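# Press springy cord onto board line, pin with blocks

## Task

Shape the elastic cord so it follows the line marked on the board, with every part of it from one end to the other touching that line and resting flat on the board, and keep it there using the steel blocks so it stays in place once the robot lets go.

## Robot and tools

Robot: two FANUC CRX-5iA arms, left_arm and right_arm, each with a two-finger parallel gripper (up to 50 mm between pads). Bases sit near x = -0.05 m; left_arm at y = +0.426, right_arm at y = -0.312, each yawed very slightly (quat_wxyz about (1, 0, 0, -0.02)). A loose object may sometimes get nudged by an outside disturbance.

Frames. Scene frame: origin at table-top height midway between the nominal bases, +x out over the table, +z up, left_arm on the +y side (image left/right may differ). Fixed cameras and the table use the scene frame. Hand positions, quaternions, targets and offsets for an arm use that arm's own base frame, and rotations turn about the Hand target's position. Gripper frame: fingers point along +z and close along x; end_effector_position is the point between the pads, fingertips 17.5 mm further out. A camera block protrudes about 10 cm from the last joint axis toward the gripper's -y and rotates with it.

Row layout (shared by execute_actions and move): 18 numbers, each in [-1, 1]. First nine for left_arm: dx, dy, dz, rx, ry, rz, gripper position, force_limit, speed; then the same nine for right_arm. Always give all 18 even if one arm idles. dx..rz are offsets, not poses: a displacement from that arm's Hand target as it stood when the action or move began, in the arm's base axes. Scale: 1.0 = 0.6 m for dx, dy, dz and 180 degrees for the rotation vector rx, ry, rz. A translation longer than 1.0 gets shortened along its direction. Gripper position is absolute: +1 fully open, about -0.65 pads meet, -1 to grip (closes until blocked). force_limit per pad: -1 about 20 N, 0 about 102 N, +1 about 185 N (actual grip may be ~15 N more). speed of the gap: -1 = 20 mm/s, 0 = 85, +1 = 150. Both start at +1. A 0 in a gripper slot is a real command, so to leave a gripper unchanged resend its last three numbers.

execute_actions(actions, cameras): actions is a list of actions; each action is up to 15 rows, one per 1/30 s step, and a short action repeats its final row. Every row in an action counts from the action's start pose, not from the previous row; the next action starts from the new Hand target, so repeating an offset moves further. All six pose numbers 0 re-commands the current Hand target. An empty actions list returns images of all cameras and extra status. cameras: names, ["all"], or [] (an unknown name invalidates the call).

move(target, speed, blend, blocking, cameras): straight-line path for each gripper. target is one 18-number row or a list of up to 15 rows; every row's offsets count from the same starting Hand targets. speed: m/s, 0.002 to 1, default 0.25 (turn rate limit twice that in rad/s); one value or one per target. blend: metres of corner rounding per target; 0 (default) stops at each. Paths never avoid obstacles or the other arm, last at least 0.5 s and are cut at 10 s. Grippers lag and can stray more at high speed. Gripper numbers of later targets are applied on arrival. blocking=false returns early while the move continues. The result adds a move: line: done (within 3 mm and 2 degrees), off_target, moving, held (a check or the clearance check withheld steps) or fault, plus limits (paced = pose clipped, held = steps withheld). Neither done nor off_target tells you about contact.

wait(seconds 0 to 10): scene runs, arms hold their commands; a running move continues. stop(): brakes the running move (needs some distance; fingers keep moving). zoom_image(camera, region [x0, y0, x1, y1] pixels from the top-left, at most 504 by 504) magnifies the newest image of cam_high, cam_low, cam_board, cam_left_wrist or cam_right_wrist. read_manual(section="licences") only returns licence text. finished_scene(scene = current scene number) ends the scene irreversibly; the cord must stay correct without the robot.

Control behaviour. Each step the commanded pose is clipped to within 70 mm and 16 degrees of the measured gripper pose; Hand target in the result is that clipped command and is the base for the next offsets. Grippers often settle short of it; a new command (even zeros) asks again, or send the remaining gap as an offset. To stop pushing on something, command the target back beyond the gripper.

Results: end_effector_position (m) and quat_wxyz per arm in its base frame, Hand target, Tool commands, joint velocities (may be omitted when all are within noise), flange force along the gripper axes (has bias; includes held weight; noisy during acceleration; "no reading" near singularities), object_status and position_measured. object_status: 0 moving, 1 blocked while opening, 2 blocked while closing (a grip), 3 reached position or pads met (likely nothing held). Opening in mm is about (250 - position_measured) x 0.202. Keep position at -1 and check for 2; to soften a grip, open first. Changing position by at least 0.01 is needed before new force_limit or speed apply. Center fixed objects between the pads.

Hazards. Arms are stiff: a target even slightly beyond firm contact, or fast contact, can trigger a fault. A 150 N net external force or contact torque at a joint limit (144 N m for waist, shoulder, elbow; 36 for the three wrist joints; held weight counts) stops that arm for 10 s; release the grip first if it pins the arm. Overheating from holding loads, stretched poses or pushing against unreachable targets brakes an arm 30 to 60 s (a MOTOR HOT line may warn). The clearance check blocks arm-to-arm approach but not fingers; any real press between arms, including a gripper closing on the other arm's fingers, can fail the task. Never drop objects, release them while moving, strike fixed or heavy things, or let anything fall off the table or be left off it. Move gently and smoothly.

Each tool is called after "Call:" as a command line: name --argument value for each argument, lists and objects as JSON in quotes; but a table of rows of numbers goes row by row, as --pt "numbers of a row", without its own name.

## Session

Call:
execute_actions --actions '[]'

Scene clock: 0.00 s.
left_arm: end_effector_position=(+0.1403, -0.6016, +0.2532) position_measured=3 object_status=3 end_effector_quat_wxyz=(-0.434, +0.341, +0.706, -0.443) | right_arm: end_effector_position=(+0.4395, -0.1293, +0.1253) position_measured=3 object_status=3 end_effector_quat_wxyz=(-0.002, +0.902, +0.430, +0.039)
Joint positions: left_arm=[-0.77 0.653 -0.038 1.094 -1.755 1.107] | right_arm=[-0.027 0.05 -0.308 -0.043 -1.145 -0.637]
Joint velocities: within noise
Flange force (N): no reading
Hand target: left_arm +0.1403, -0.6016, +0.2532; -0.434, +0.341, +0.706, -0.443 | right_arm +0.4395, -0.1293, +0.1253; -0.002, +0.902, +0.430, +0.039
Tool commands: left_gripper/position=+1.0 left_gripper/force_limit=+1.0 left_gripper/speed=+1.0 right_gripper/position=+1.0 right_gripper/force_limit=+1.0 right_gripper/speed=+1.0

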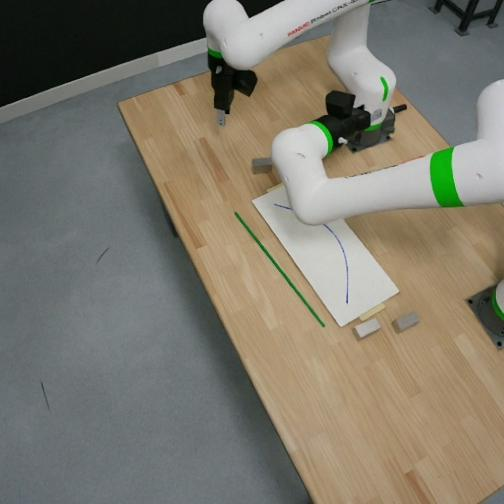

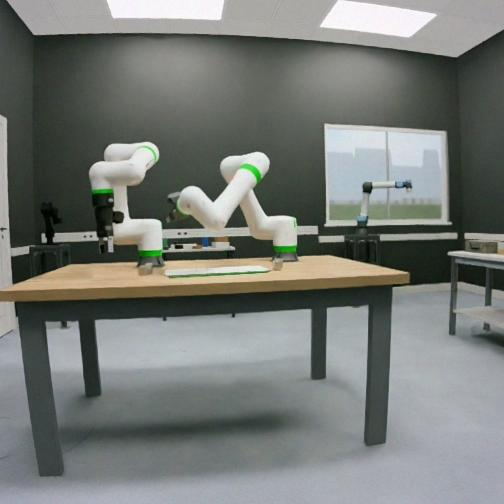

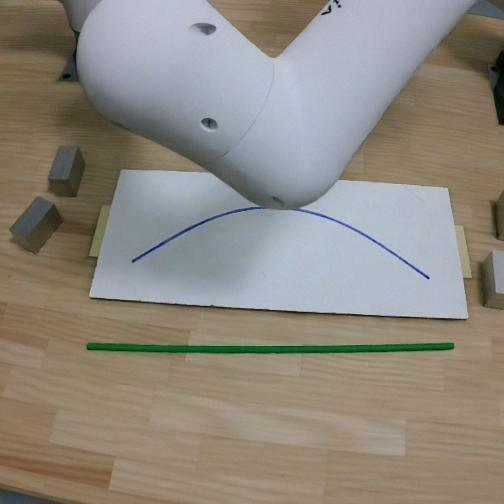

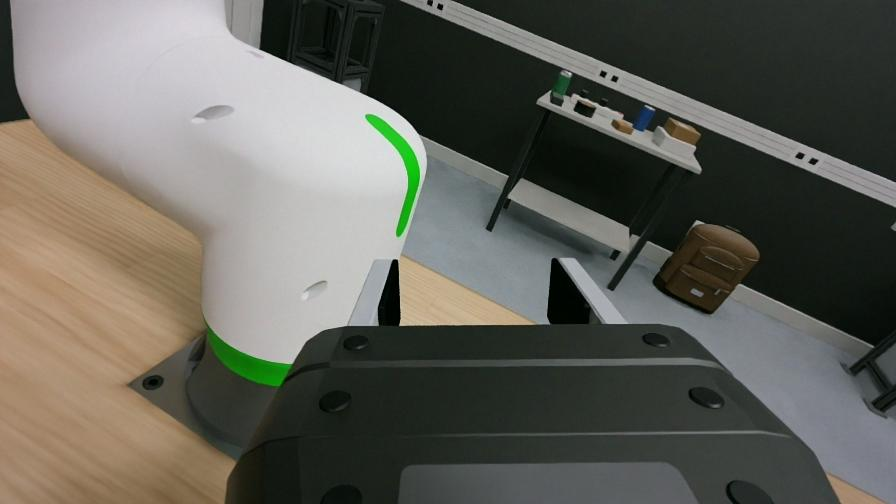

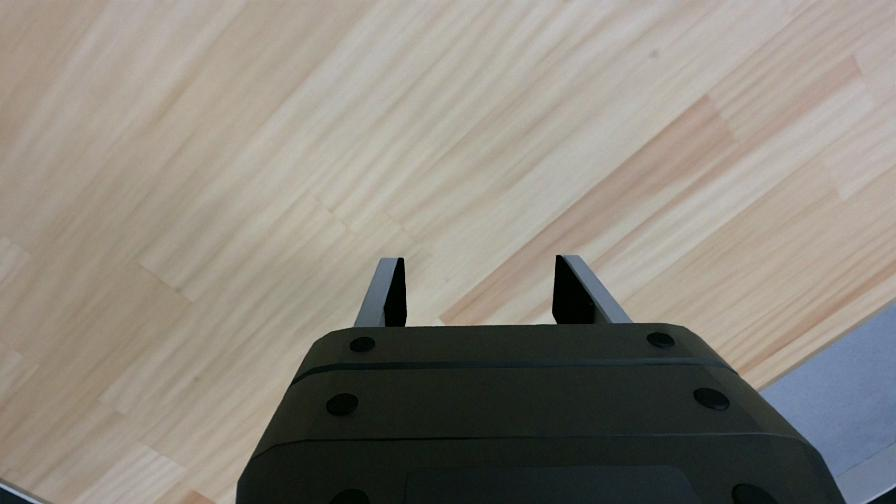

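Call:
move --target '[0.35,0.85,0.15,0.004,-0.433,-0.18,1,1,1,0,0,0,0,0,0,1,1,1]' --speed 0.4

Call:
move --target '[-0.05,0.4,0,0,0,0,1,1,1,0,0,0,0,0,0,1,1,1]' --speed 0.4 --cameras '["all"]'

Scene clock: 6.13 s.
left_arm: end_effector_position=(+0.3503, -0.0916, +0.3432) position_measured=3 object_status=3 end_effector_quat_wxyz=(+0.001, +0.707, +0.707, +0.000) | right_arm: end_effector_position=(+0.4395, -0.1293, +0.1253) position_measured=3 object_status=3 end_effector_quat_wxyz=(-0.002, +0.902, +0.430, +0.039)
Joint positions: left_arm=[0.113 -0.212 -0.044 0.001 -1.738 -0.112] | right_arm=[-0.027 0.05 -0.308 -0.043 -1.145 -0.637]
Flange force (N): left_arm=[3.7 -2.0 -1.3] | right_arm=[1.6 -2.0 -1.1]
Hand target: left_arm +0.3503, -0.0916, +0.3432; +0.001, +0.707, +0.707, +0.000 | right_arm +0.4395, -0.1293, +0.1253; -0.002, +0.902, +0.430, +0.039
Off the commanded pose: left_arm 0.000 m, 0 deg | right_arm 0.000 m, 0 deg.
move: done

Scene clock: 7.30 s.
left_arm: end_effector_position=(+0.3204, +0.1484, +0.3432) position_measured=3 object_status=3 end_effector_quat_wxyz=(+0.001, +0.707, +0.707, +0.000) | right_arm: end_effector_position=(+0.4395, -0.1293, +0.1253) position_measured=3 object_status=3 end_effector_quat_wxyz=(-0.002, +0.902, +0.430, +0.039)
Joint positions: left_arm=[0.812 -0.235 -0.062 0.001 -1.744 -0.812] | right_arm=[-0.027 0.05 -0.308 -0.043 -1.145 -0.637]
Flange force (N): left_arm=[2.6 -5.4 -0.2] | right_arm=[2.1 -2.9 -1.5]
Hand target: left_arm +0.3203, +0.1484, +0.3432; +0.001, +0.707, +0.707, +0.000 | right_arm +0.4395, -0.1293, +0.1253; -0.002, +0.902, +0.430, +0.039
Off the commanded pose: left_arm 0.000 m, 0 deg | right_arm 0.000 m, 0 deg.
move: done; limits=paced

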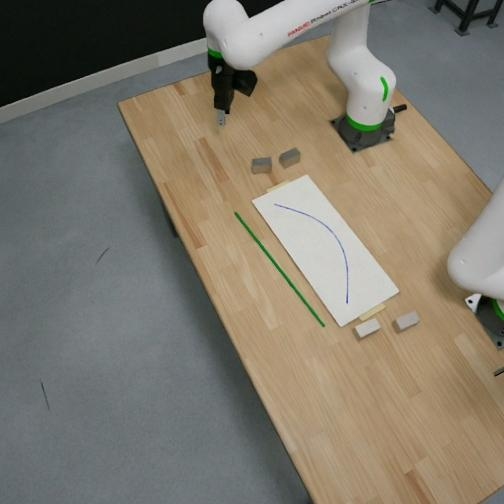

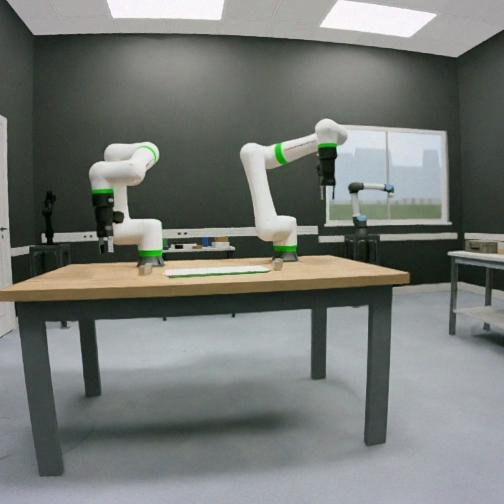

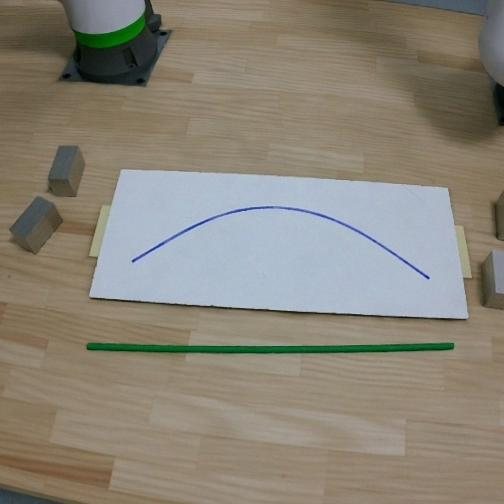

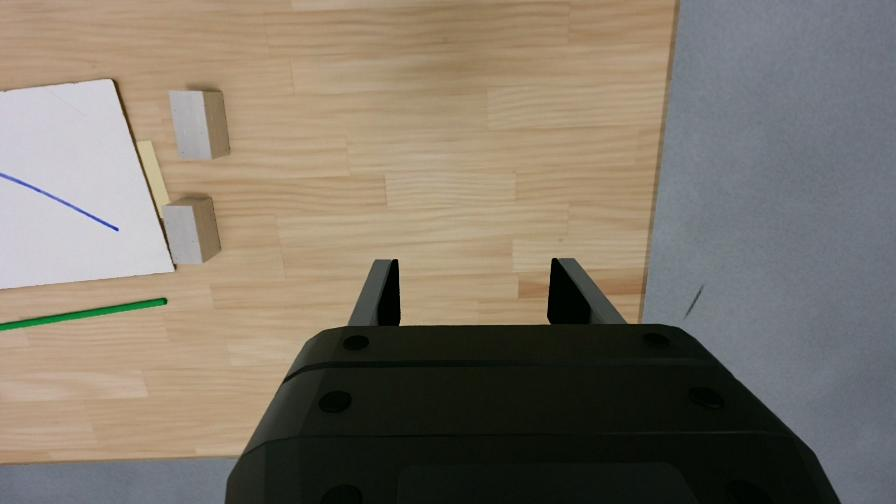

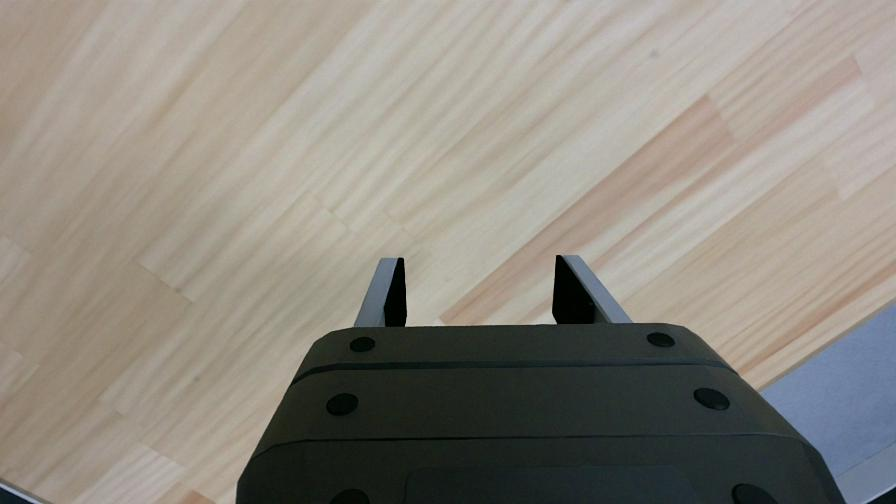

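Call:
move --target '[-0.015,-0.857,-0.105,0,0,0,1,1,1,0,0,0,0,0,0,1,1,1]' --speed 0.4 --cameras '["cam_left_wrist"]'

Call:
zoom_image --camera "cam_left_wrist" --region '[0, 0, 450, 330]'

Call:
zoom_image --camera "cam_left_wrist" --region '[446, 0, 896, 330]'

Scene clock: 11.77 s.
left_arm: end_effector_position=(+0.3113, -0.3658, +0.2802) position_measured=3 object_status=3 end_effector_quat_wxyz=(+0.001, +0.707, +0.707, +0.000) | right_arm: end_effector_position=(+0.4395, -0.1293, +0.1253) position_measured=3 object_status=3 end_effector_quat_wxyz=(-0.002, +0.902, +0.430, +0.039)
Joint positions: left_arm=[-0.591 0.078 0.08 0.001 -1.572 0.591] | right_arm=[-0.027 0.05 -0.308 -0.043 -1.145 -0.637]
Flange force (N): left_arm=[5.8 0.2 -0.6] | right_arm=[1.5 -3.7 -0.9]
Hand target: left_arm +0.3113, -0.3658, +0.2802; +0.001, +0.707, +0.707, +0.000 | right_arm +0.4395, -0.1293, +0.1253; -0.002, +0.902, +0.430, +0.039
Off the commanded pose: left_arm 0.000 m, 0 deg | right_arm 0.000 m, 0 deg.
move: done; limits=paced
Images, in order (width x height): cam_left_wrist 896x504.

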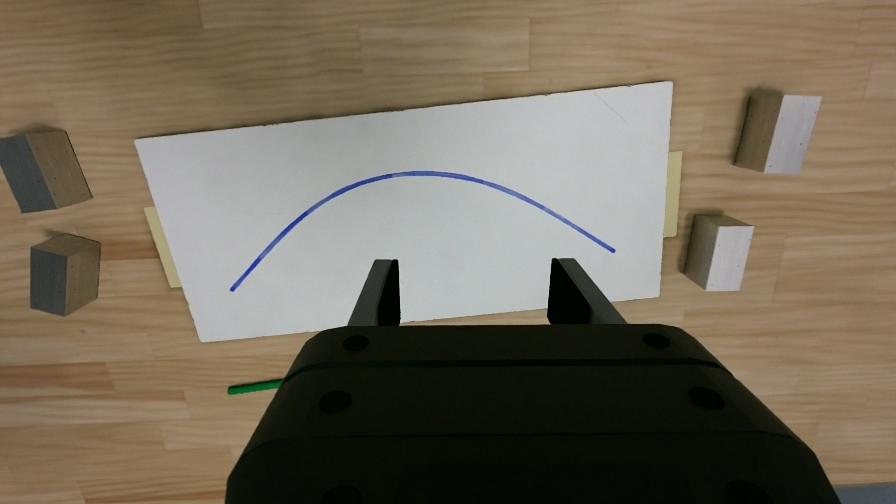

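Scaled by 1.120.

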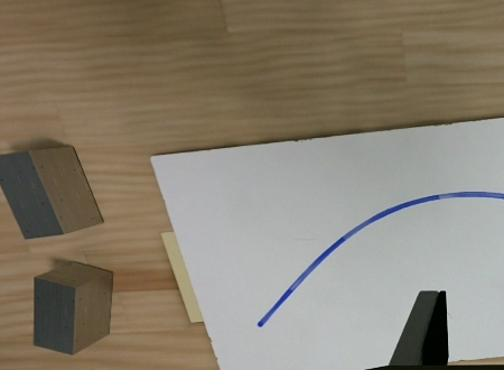

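Scaled by 1.120.

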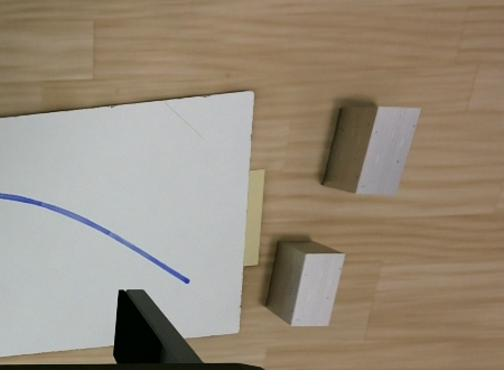

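Call:
move --target '[0.346,-0.055,-0.3,0,0,-0.45,1,1,-0.5,-0.317,0.382,0.258,-0.019,0.017,0.216,1,1,-0.5]' --speed 0.4 --cameras '["cam_board","cam_left_wrist","cam_right_wrist"]'

Call:
zoom_image --camera "cam_right_wrist" --region '[200, 0, 650, 330]'

Scene clock: 22.53 s.
left_arm: end_effector_position=(+0.5189, -0.3988, +0.1002) position_measured=3 object_status=3 end_effector_quat_wxyz=(+0.000, +0.997, +0.079, -0.001) | right_arm: end_effector_position=(+0.2493, +0.0999, +0.2800) position_measured=3 object_status=3 end_effector_quat_wxyz=(+0.000, +0.708, +0.707, +0.000)
Joint positions: left_arm=[-0.455 0.585 0.321 0.001 -1.308 -0.959] | right_arm=[0.887 -0.489 -0.378 0 -1.681 -0.888]
Flange force (N): left_arm=[0.2 -4.3 -2.0] | right_arm=[2.8 -2.9 -1.4]
Hand target: left_arm +0.5189, -0.3988, +0.1002; +0.000, +0.997, +0.079, -0.001 | right_arm +0.2493, +0.0999, +0.2801; +0.000, +0.708, +0.707, +0.000
Off the commanded pose: left_arm 0.000 m, 0 deg | right_arm 0.000 m, 0 deg.
move: done
Images, in order (width x height): cam_board 504x504, cam_left_wrist 896x504, cam_right_wrist 896x504.

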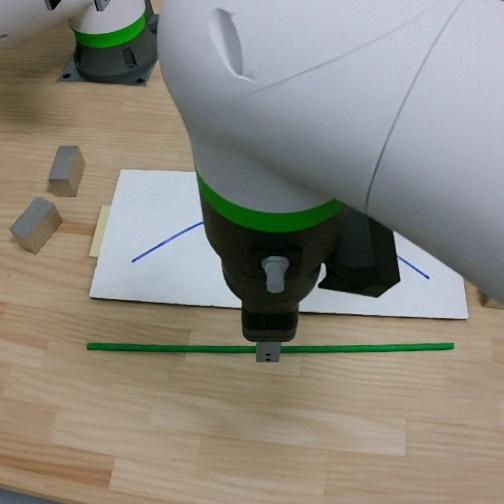

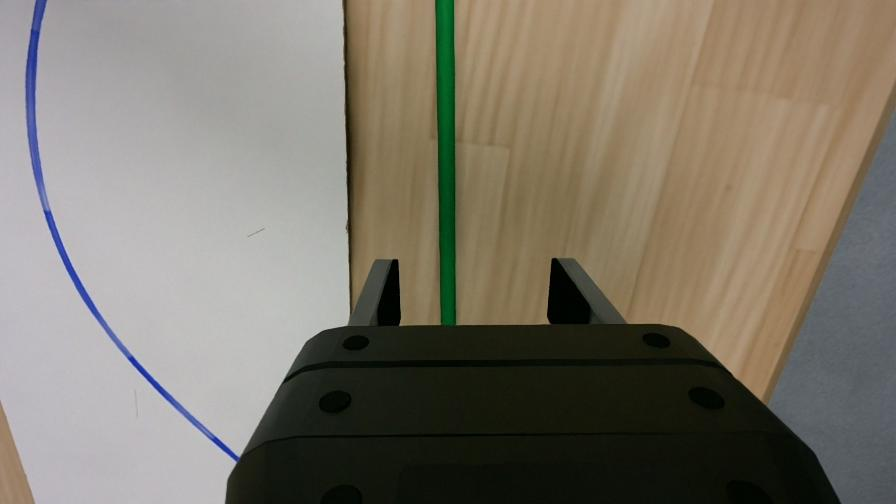

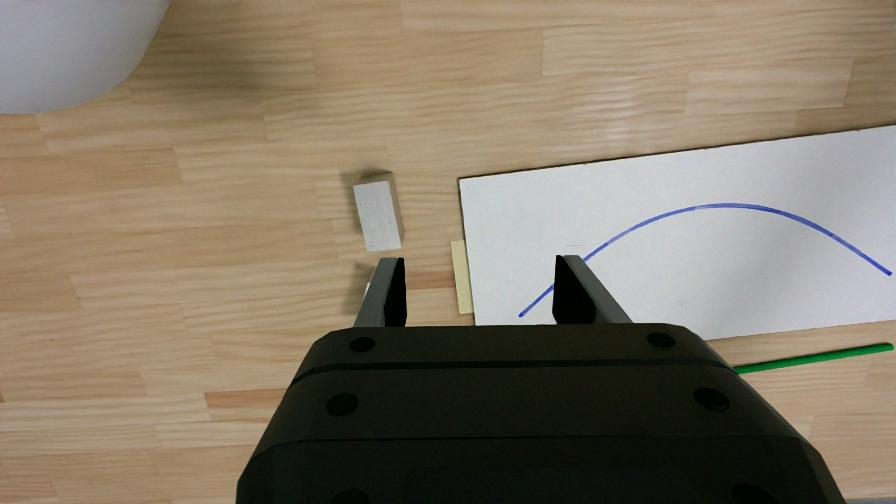

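Scaled by 1.120.

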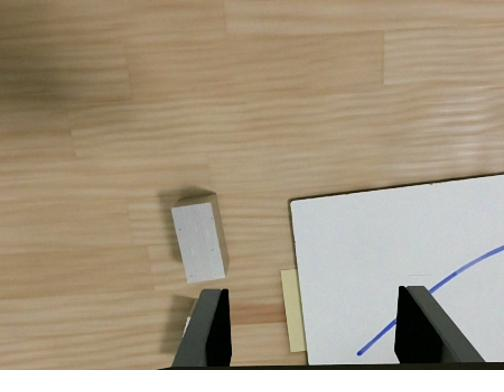

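Call:
move --target '[-0.015,0.002,-0.12,0,0,0,1,1,-0.5,0,0,0,0,0,0,1,1,-0.5]' --cameras '["cam_left_wrist"]'

Call:
move --target '[0,0,-0.0145,0,0,0,1,1,-0.5,0,0,0,0,0,0,1,1,-0.5]' --speed 0.02 --cameras '["cam_left_wrist"]'

Scene clock: 24.50 s.
left_arm: end_effector_position=(+0.5100, -0.3976, +0.0283) position_measured=3 object_status=3 end_effector_quat_wxyz=(+0.000, +0.997, +0.079, -0.001) | right_arm: end_effector_position=(+0.2493, +0.0999, +0.2801) position_measured=3 object_status=3 end_effector_quat_wxyz=(+0.000, +0.708, +0.707, +0.000)
Joint positions: left_arm=[-0.459 0.627 0.209 0.001 -1.154 -0.955] | right_arm=[0.887 -0.489 -0.378 0 -1.681 -0.888]
Flange force (N): left_arm=[0.1 -3.1 -1.4] | right_arm=[3.7 -2.6 -1.3]
Hand target: left_arm +0.5099, -0.3976, +0.0282; +0.000, +0.997, +0.079, -0.001 | right_arm +0.2493, +0.0999, +0.2801; +0.000, +0.708, +0.707, +0.000
Off the commanded pose: left_arm 0.000 m, 0 deg | right_arm 0.000 m, 0 deg.
move: done
Images, in order (width x height): cam_left_wrist 896x504.

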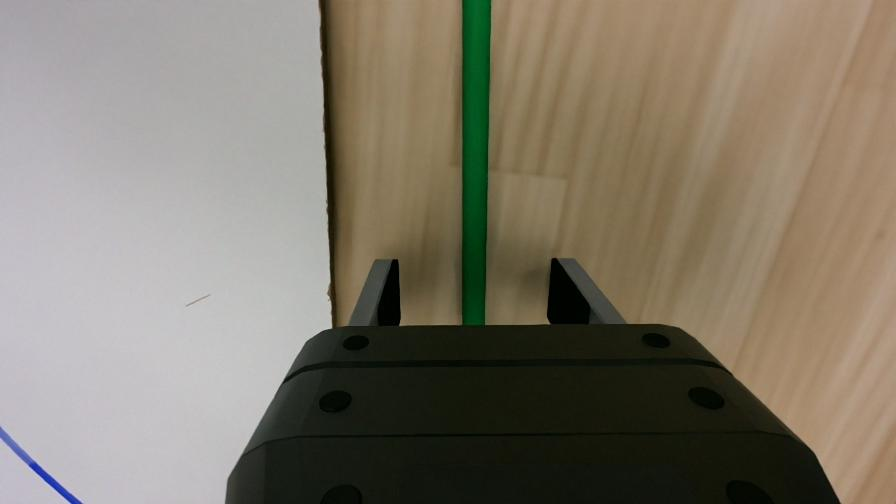

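Scene clock: 25.20 s.
left_arm: end_effector_position=(+0.5100, -0.3977, +0.0197) position_measured=3 object_status=3 end_effector_quat_wxyz=(+0.000, +0.997, +0.079, -0.001) | right_arm: end_effector_position=(+0.2493, +0.0999, +0.2801) position_measured=3 object_status=3 end_effector_quat_wxyz=(+0.000, +0.708, +0.707, +0.000)
Joint positions: left_arm=[-0.459 0.636 0.202 0.001 -1.137 -0.955] | right_arm=[0.887 -0.489 -0.378 0 -1.681 -0.888]
Flange force (N): left_arm=[-3.3 -10.0 -25.7] | right_arm=[3.3 -4.6 -0.6]
Hand target: left_arm +0.5099, -0.3976, +0.0195; +0.000, +0.997, +0.079, -0.001 | right_arm +0.2493, +0.0999, +0.2801; +0.000, +0.708, +0.707, +0.000
Off the commanded pose: left_arm 0.000 m, 0 deg | right_arm 0.000 m, 0 deg.
move: done
Images, in order (width x height): cam_left_wrist 896x504.

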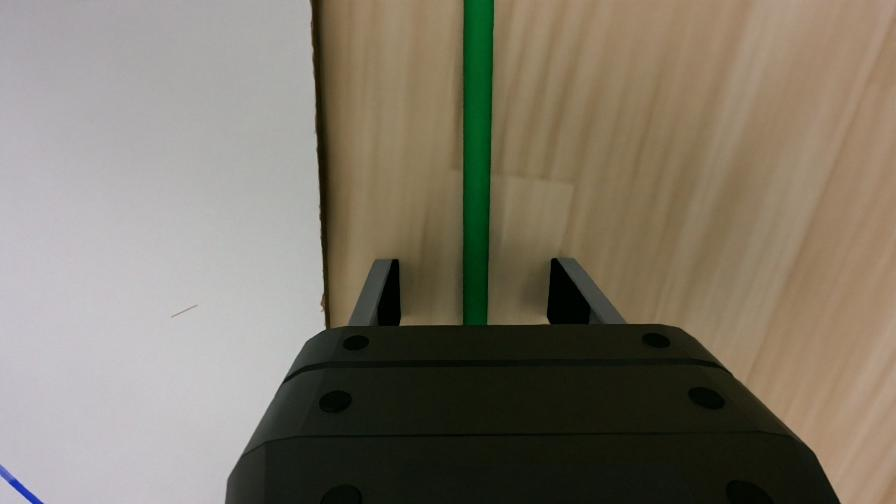

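Call:
move --pt "0 0 0.0015 0 0 0 1 1 -0.5 0 0 0 0 0 0 1 1 -0.5" --pt "0 0 0.0015 0 0 0 -1 -0.9 -0.8 0 0 0 0 0 0 1 1 -0.5" --pt "0 0 0.1 0 0 0 -1 -0.9 -0.8 0 0 0 0 0 0 1 1 -0.5" --pt "-0.33 -0.026 0.1 0 0 -0.014 -1 -0.9 -0.8 0 0 0 0 0 0 1 1 -0.5" --speed 0.2 --cameras '["cam_board","cam_left_wrist"]'

Scene clock: 30.87 s.
left_arm: end_effector_position=(+0.3120, -0.4132, +0.0795) position_measured=214 object_status=2 end_effector_quat_wxyz=(+0.000, +0.998, +0.057, -0.001) | right_arm: end_effector_position=(+0.2493, +0.0999, +0.2801) position_measured=3 object_status=3 end_effector_quat_wxyz=(+0.000, +0.708, +0.707, +0.000)
Joint positions: left_arm=[-0.67 0.28 -0.166 0.001 -1.126 -0.788] | right_arm=[0.887 -0.489 -0.378 0 -1.681 -0.888]
Flange force (N): left_arm=[3.1 -2.8 -1.6] | right_arm=[3.5 -4.7 -0.6]
Hand target: left_arm +0.3119, -0.4132, +0.0795; +0.000, +0.998, +0.057, -0.001 | right_arm +0.2493, +0.0999, +0.2801; +0.000, +0.708, +0.707, +0.000
Off the commanded pose: left_arm 0.000 m, 0 deg | right_arm 0.000 m, 0 deg.
move: done
Images, in order (width x height): cam_board 504x504, cam_left_wrist 896x504.

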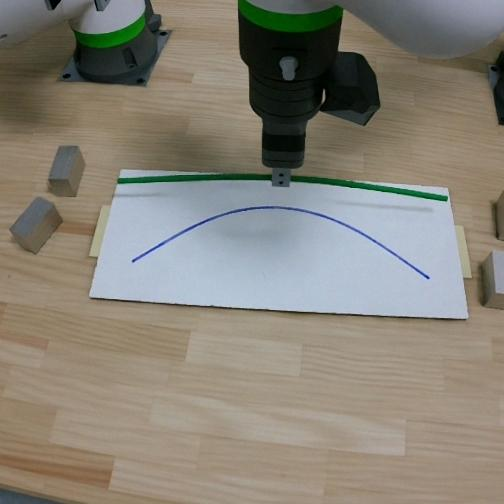

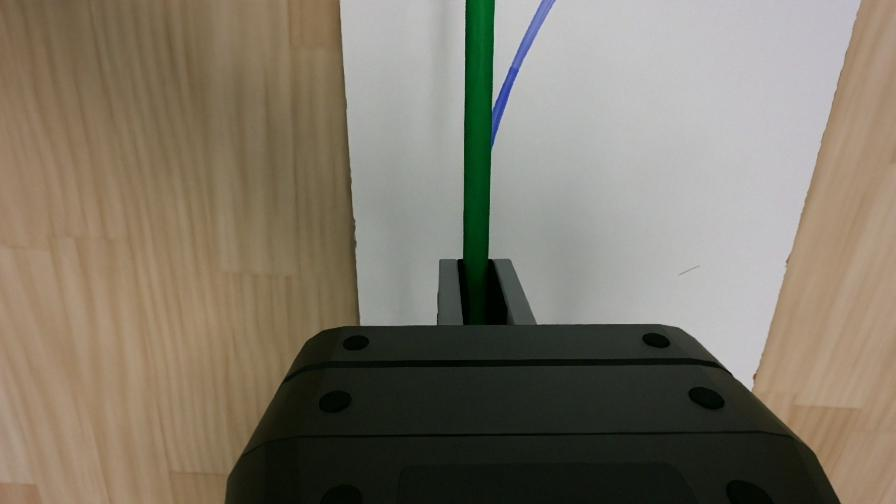

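Call:
move --pt "0 0 -0.0817 0 0 0 -1 -0.9 -0.8 0 0 0 0 0 0 1 1 -0.5" --speed 0.1 --cameras '["cam_left_wrist"]'

Call:
move --pt "0 0 -0.0033 0 0 0 -1 -0.9 -0.8 0 0 0 0 0 0 1 1 -0.5" --speed 0.02

Scene clock: 32.30 s.
left_arm: end_effector_position=(+0.3120, -0.4132, +0.0305) position_measured=214 object_status=2 end_effector_quat_wxyz=(+0.000, +0.998, +0.057, -0.001) | right_arm: end_effector_position=(+0.2493, +0.0999, +0.2801) position_measured=3 object_status=3 end_effector_quat_wxyz=(+0.000, +0.708, +0.707, +0.000)
Joint positions: left_arm=[-0.67 0.338 -0.218 0.001 -1.016 -0.788] | right_arm=[0.887 -0.489 -0.378 0 -1.681 -0.888]
Flange force (N): left_arm=[1.8 -3.7 -1.6] | right_arm=[2.9 -3.8 -1.7]
Hand target: left_arm +0.3119, -0.4132, +0.0305; +0.000, +0.998, +0.057, -0.001 | right_arm +0.2493, +0.0999, +0.2801; +0.000, +0.708, +0.707, +0.000
Off the commanded pose: left_arm 0.000 m, 0 deg | right_arm 0.000 m, 0 deg.
move: done
Images, in order (width x height): cam_left_wrist 896x504.

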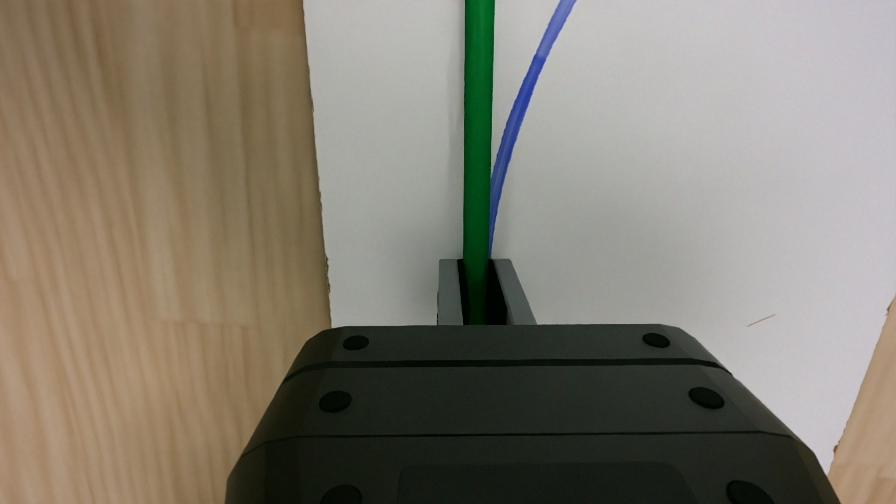

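Scene clock: 33.00 s.
left_arm: end_effector_position=(+0.3119, -0.4132, +0.0285) position_measured=214 object_status=2 end_effector_quat_wxyz=(+0.000, +0.998, +0.057, -0.001) | right_arm: end_effector_position=(+0.2493, +0.0999, +0.2801) position_measured=3 object_status=3 end_effector_quat_wxyz=(+0.000, +0.708, +0.707, +0.000)
Joint positions: left_arm=[-0.67 0.341 -0.22 0.001 -1.011 -0.789] | right_arm=[0.887 -0.489 -0.378 0 -1.681 -0.888]
Flange force (N): left_arm=[1.2 -4.0 -2.1] | right_arm=[2.9 -2.7 -1.0]
Hand target: left_arm +0.3119, -0.4132, +0.0285; +0.000, +0.998, +0.057, -0.001 | right_arm +0.2493, +0.0999, +0.2801; +0.000, +0.708, +0.707, +0.000
Off the commanded pose: left_arm 0.000 m, 0 deg | right_arm 0.000 m, 0 deg.
move: done

Call:
move --pt "0 0 -0.005 0 0 0 -1 -0.9 -0.8 0 0 0 0 0 0 1 1 -0.5" --speed 0.01

Call:
move --pt "0 0 -0.0025 0 0 0 -1 -0.9 -0.8 0 0 0 0 0 0 1 1 -0.5" --speed 0.01

Scene clock: 34.17 s.
left_arm: end_effector_position=(+0.3120, -0.4133, +0.0256) position_measured=214 object_status=2 end_effector_quat_wxyz=(+0.000, +0.998, +0.057, -0.001) | right_arm: end_effector_position=(+0.2493, +0.0999, +0.2801) position_measured=3 object_status=3 end_effector_quat_wxyz=(+0.000, +0.708, +0.707, +0.000)
Joint positions: left_arm=[-0.67 0.345 -0.222 0.001 -1.004 -0.789] | right_arm=[0.887 -0.489 -0.378 0 -1.681 -0.888]
Flange force (N): left_arm=[-3.0 -16.7 -36.7] | right_arm=[2.6 -2.9 -0.9]
Hand target: left_arm +0.3119, -0.4132, +0.0255; +0.000, +0.998, +0.057, -0.001 | right_arm +0.2493, +0.0999, +0.2801; +0.000, +0.708, +0.707, +0.000
Off the commanded pose: left_arm 0.000 m, 0 deg | right_arm 0.000 m, 0 deg.
move: done

Scene clock: 34.97 s.
left_arm: end_effector_position=(+0.3116, -0.4131, +0.0272) position_measured=214 object_status=2 end_effector_quat_wxyz=(+0.000, +0.998, +0.057, -0.001) | right_arm: end_effector_position=(+0.2493, +0.0999, +0.2801) position_measured=3 object_status=3 end_effector_quat_wxyz=(+0.000, +0.708, +0.707, +0.000)
Joint positions: left_arm=[-0.67 0.343 -0.221 0.002 -1.01 -0.789] | right_arm=[0.887 -0.489 -0.378 0 -1.681 -0.888]
Flange force (N): left_arm=[1.5 -4.0 -1.7] | right_arm=[3.6 -3.9 -1.3]
Flange force when the fault began (N): left_arm=[-8.9 -44.7 -110.7]
Hand target: left_arm +0.3116, -0.4131, +0.0272; +0.000, +0.998, +0.057, -0.001 (not the last commanded pose) | right_arm +0.2493, +0.0999, +0.2801; +0.000, +0.708, +0.707, +0.000
Tool commands: left_gripper/position=-1.0 left_gripper/force_limit=-0.898039 left_gripper/speed=-0.796078 right_gripper/position=+1.0 right_gripper/force_limit=+1.0 right_gripper/speed=-0.5
Off the commanded pose: left_arm 0.003 m, 0 deg | right_arm 0.000 m, 0 deg.
FORCE FAULT: contact force on the left arm reached its limit, and that arm stopped. The contact can be on any part of that arm, not only on its tool. That arm's remaining commands of this call were not run. That arm is still stopped at the end of this call. That arm stays stopped for about 10 more seconds. Until then a move that you send moves the other arm only, and its call returns only when the move has ended. Once the stop has ended, the next robot result says so. If the stop ends while you think or write, that arm runs what you send next, counted from a new Hand target: where the arm stands when the stop ends. While its stop runs, that arm takes no new command, but its gripper still runs the gripper command that each later call begins with. Until it ends, the stop uses up actions while you think or wait. An arm that is not stopped still takes commands.
move: fault (left_arm)

Call:
wait --seconds 1

Call:
move --target '[0,0,0,0,0,0,0,1,-0.9,0,0,0,0,0,0,1,1,-0.5]'

Call:
move --target '[0,0,0.15,0,0,0,0,1,-0.5,-0.1,-0.167,0.03,0,0,0,1,1,-0.5]' --cameras '["cam_board","cam_left_wrist","cam_right_wrist"]'

Scene clock: 40.83 s.
left_arm: end_effector_position=(+0.3116, -0.4131, +0.0272) position_measured=214 object_status=2 end_effector_quat_wxyz=(+0.000, +0.998, +0.057, -0.001) | right_arm: end_effector_position=(+0.2493, +0.0999, +0.2801) position_measured=3 object_status=3 end_effector_quat_wxyz=(+0.000, +0.708, +0.707, +0.000)
Joint positions: left_arm=[-0.67 0.343 -0.221 0.002 -1.01 -0.789] | right_arm=[0.887 -0.489 -0.378 0 -1.681 -0.888]
Flange force (N): left_arm=[1.3 -4.4 -1.6] | right_arm=[3.6 -3.8 -1.2]
Hand target: left_arm +0.3116, -0.4131, +0.0272; +0.000, +0.998, +0.057, -0.001 (not the last commanded pose) | right_arm +0.2493, +0.0999, +0.2801; +0.000, +0.708, +0.707, +0.000
Tool commands: left_gripper/position=-1.0 left_gripper/force_limit=-0.898039 left_gripper/speed=-0.796078 right_gripper/position=+1.0 right_gripper/force_limit=+1.0 right_gripper/speed=-0.5
Off the commanded pose: left_arm 0.003 m, 0 deg | right_arm 0.000 m, 0 deg.
FORCE FAULT, CONTINUED: the left arm was still stopped when this call began, by the force fault that an earlier result reported. Since the last result the stop counts as 12 of the actions that you can send in this scene. That arm is still stopped at the end of this call. That arm stays stopped for about 4 more seconds. If the stop ends while you think or write, that arm runs what you send next, counted from a new Hand target: where the arm stands when the stop ends. While its stop runs, that arm takes no new command, but its gripper still runs the gripper command that each later call begins with.
wait: 1.00 s; at rest from the start

Scene clock: 41.53 s.
left_arm: end_effector_position=(+0.3116, -0.4131, +0.0272) position_measured=152 object_status=0 end_effector_quat_wxyz=(+0.000, +0.998, +0.057, -0.001) | right_arm: end_effector_position=(+0.2493, +0.0999, +0.2801) position_measured=3 object_status=3 end_effector_quat_wxyz=(+0.000, +0.708, +0.707, +0.000)
Joint positions: left_arm=[-0.67 0.343 -0.221 0.002 -1.01 -0.789] | right_arm=[0.887 -0.489 -0.378 0 -1.681 -0.888]
Flange force (N): left_arm=[0.6 -4.3 -2.3] | right_arm=[3.4 -3.9 -0.7]
Hand target: left_arm +0.3116, -0.4131, +0.0272; +0.000, +0.998, +0.057, -0.001 | right_arm +0.2493, +0.0999, +0.2801; +0.000, +0.708, +0.707, +0.000
Tool commands: left_gripper/position=+0.003922 left_gripper/force_limit=+1.0 left_gripper/speed=-0.898039 right_gripper/position=+1.0 right_gripper/force_limit=+1.0 right_gripper/speed=-0.5
Off the commanded pose: right_arm 0.000 m, 0 deg.
FORCE FAULT, CONTINUED: the left arm was still stopped when this call began, by the force fault that an earlier result reported. That arm ran no command of this call; its gripper ran only the gripper command that the call began with. That arm is still stopped at the end of this call. That arm stays stopped for about 3 more seconds. If the stop ends while you think or write, that arm runs what you send next, counted from a new Hand target: where the arm stands when the stop ends. While its stop runs, that arm takes no new command, but its gripper still runs the gripper command that each later call begins with.
move: done (right_arm), not run (left_arm; its earlier fault stop)

Scene clock: 42.47 s.
left_arm: end_effector_position=(+0.3116, -0.4131, +0.0272) position_measured=152 object_status=3 end_effector_quat_wxyz=(+0.000, +0.998, +0.057, -0.001) | right_arm: end_effector_position=(+0.1893, -0.0003, +0.2981) position_measured=3 object_status=3 end_effector_quat_wxyz=(+0.000, +0.708, +0.707, +0.000)
Joint positions: left_arm=[-0.67 0.343 -0.221 0.002 -1.01 -0.789] | right_arm=[0.756 -0.734 -0.444 0 -1.861 -0.758]
Flange force (N): left_arm=[1.7 -3.5 -2.3] | right_arm=no reading
Hand target: left_arm +0.3116, -0.4131, +0.0272; +0.000, +0.998, +0.057, -0.001 (not the last commanded pose) | right_arm +0.1893, -0.0003, +0.2981; +0.000, +0.708, +0.707, +0.000
Tool commands: left_gripper/position=+0.003922 left_gripper/force_limit=+1.0 left_gripper/speed=-0.898039 right_gripper/position=+1.0 right_gripper/force_limit=+1.0 right_gripper/speed=-0.5
Off the commanded pose: right_arm 0.000 m, 0 deg.
FORCE FAULT, CONTINUED: the left arm was still stopped when this call began, by the force fault that an earlier result reported. That arm ran no command of this call. That arm is still stopped at the end of this call. That arm stays stopped for about 2 more seconds. If the stop ends while you think or write, that arm runs what you send next, counted from a new Hand target: where the arm stands when the stop ends. While its stop runs, that arm takes no new command, but its gripper still runs the gripper command that each later call begins with.
move: done (right_arm), not run (left_arm; its earlier fault stop)
Images, in order (width x height): cam_board 504x504, cam_left_wrist 896x504, cam_right_wrist 896x504.

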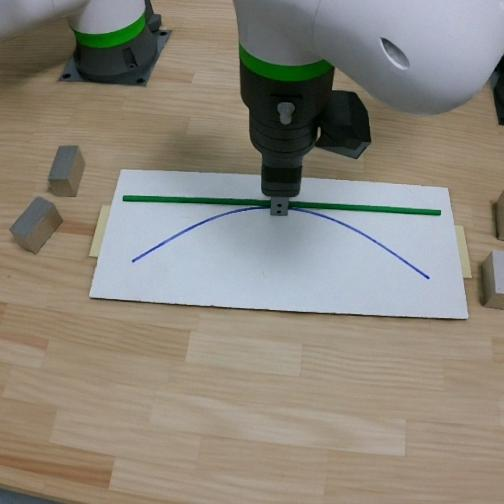

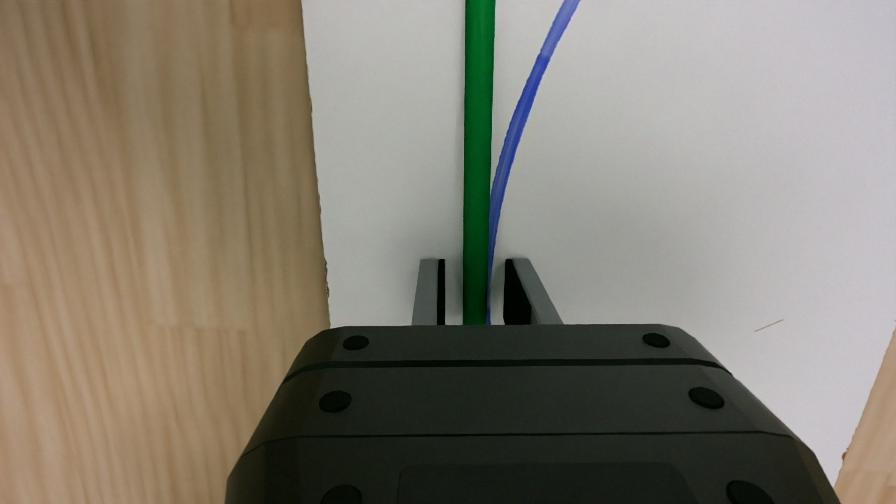

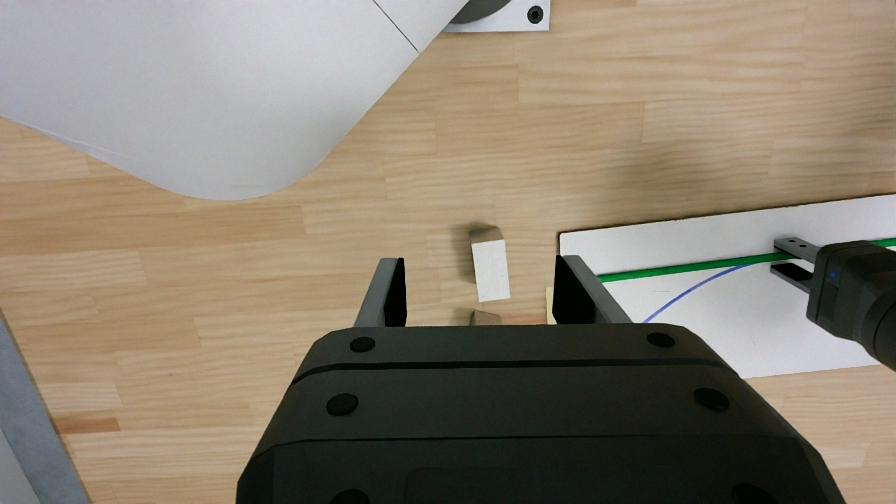

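Call:
wait --seconds 0.3

Call:
move --pt "0 0 0.15 0 0 0 0 1 -0.5 0 0 0 0 0 0 1 1 -0.5" --pt "0.111 0.47 0.155 0 0 0.4637 1 1 0 0.185 0.067 0 0 0 0 1 1 -0.5" --speed 0.4 --cameras '["cam_board","cam_left_wrist","cam_right_wrist"]'

Call:
zoom_image --camera "cam_right_wrist" --region '[390, 100, 840, 350]'

Scene clock: 44.17 s.
left_arm: end_effector_position=(+0.3116, -0.4131, +0.0272) position_measured=152 object_status=3 end_effector_quat_wxyz=(+0.000, +0.998, +0.057, -0.001) | right_arm: end_effector_position=(+0.1893, -0.0003, +0.2981) position_measured=3 object_status=3 end_effector_quat_wxyz=(+0.000, +0.708, +0.707, +0.000)
Joint positions: left_arm=[-0.67 0.343 -0.221 0.002 -1.01 -0.789] | right_arm=[0.756 -0.734 -0.444 0 -1.861 -0.758]
Flange force (N): left_arm=[1.6 -3.6 -1.8] | right_arm=no reading
Hand target: left_arm +0.3116, -0.4131, +0.0272; +0.000, +0.998, +0.057, -0.001 (not the last commanded pose) | right_arm +0.1893, -0.0003, +0.2981; +0.000, +0.708, +0.707, +0.000
Tool commands: left_gripper/position=+0.003922 left_gripper/force_limit=+1.0 left_gripper/speed=-0.898039 right_gripper/position=+1.0 right_gripper/force_limit=+1.0 right_gripper/speed=-0.5
Off the commanded pose: right_arm 0.000 m, 0 deg.
FORCE FAULT, CONTINUED: the left arm was still stopped when this call began, by the force fault that an earlier result reported. Since the last result the stop counts as 3 of the actions that you can send in this scene. That arm is still stopped at the end of this call. That arm stays stopped for about 1 more second. If the stop ends while you think or write, that arm runs what you send next, counted from a new Hand target: where the arm stands when the stop ends. While its stop runs, that arm takes no new command, but its gripper still runs the gripper command that each later call begins with.
wait: 0.30 s; at rest from the start

Scene clock: 45.53 s.
left_arm: end_effector_position=(+0.3116, -0.4131, +0.0272) position_measured=152 object_status=3 end_effector_quat_wxyz=(+0.000, +0.998, +0.057, -0.001) | right_arm: end_effector_position=(+0.3003, +0.0399, +0.2981) position_measured=3 object_status=3 end_effector_quat_wxyz=(+0.000, +0.708, +0.707, +0.000)
Joint positions: left_arm=[-0.67 0.343 -0.221 0.002 -1.01 -0.789] | right_arm=[0.576 -0.385 -0.274 0 -1.681 -0.577]
Flange force (N): left_arm=[1.6 -2.9 -1.6] | right_arm=[2.2 -0.5 -0.9]
Hand target: left_arm +0.3116, -0.4131, +0.0272; +0.000, +0.998, +0.057, -0.001 (not the last commanded pose) | right_arm +0.3003, +0.0399, +0.2981; +0.000, +0.708, +0.707, +0.000
Tool commands: left_gripper/position=+0.003922 left_gripper/force_limit=+1.0 left_gripper/speed=-0.898039 right_gripper/position=+1.0 right_gripper/force_limit=+1.0 right_gripper/speed=-0.5
Off the commanded pose: right_arm 0.000 m, 0 deg.
FORCE FAULT, CONTINUED: the left arm's stop, for the force fault that an earlier result reported, is over. That arm was still stopped when this call began, so it ran no command of this call. During its stop the left arm's controller moved it back a little. That arm's target is now where it stood when the stop ended, not its last command. That arm accepts commands again.
move: done (right_arm), not run (left_arm; its earlier fault stop)
Images, in order (width x height): cam_board 504x504, cam_left_wrist 896x504, cam_right_wrist 896x504.

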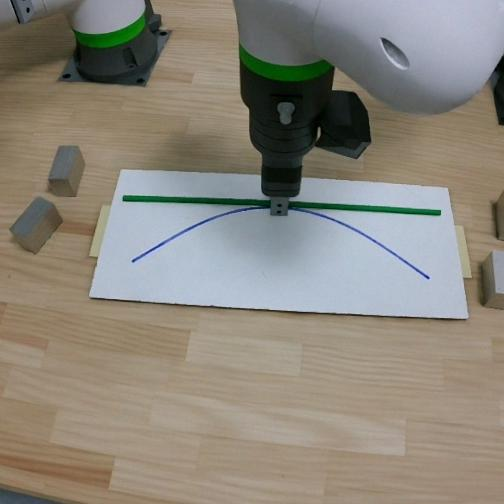

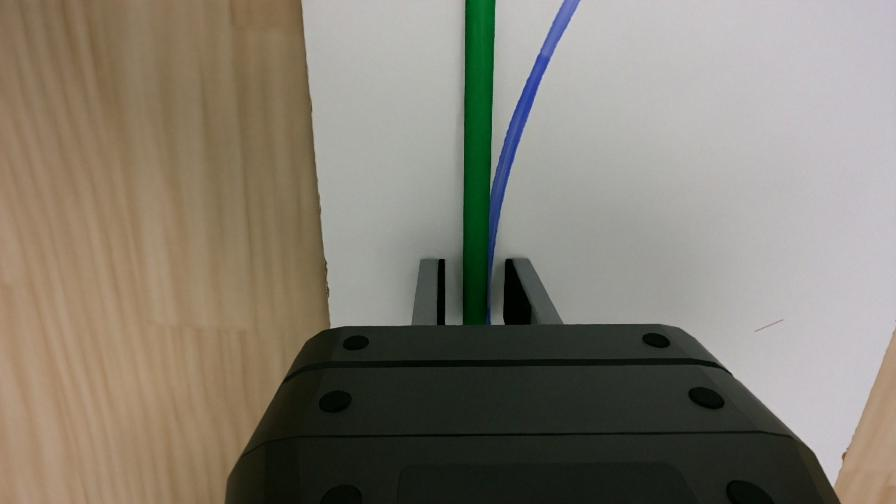

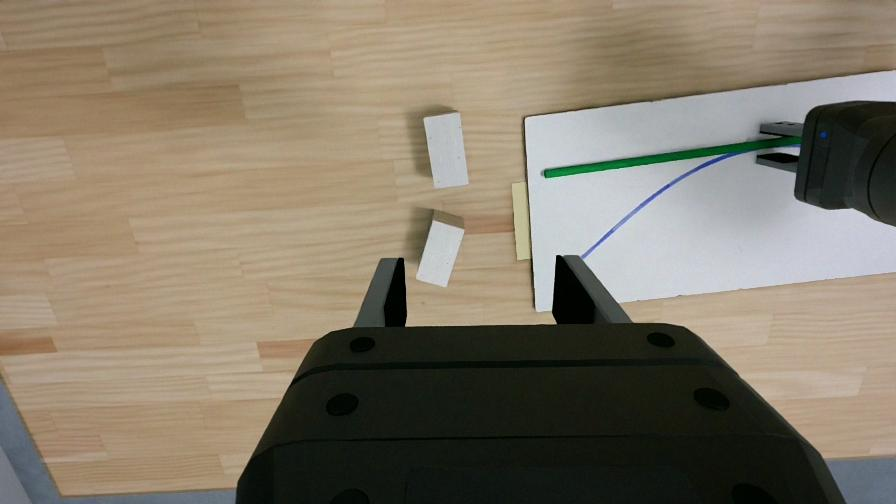

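Scaled by 1.120.

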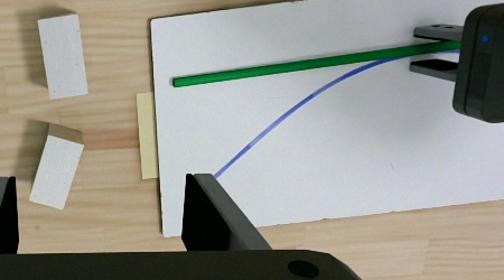

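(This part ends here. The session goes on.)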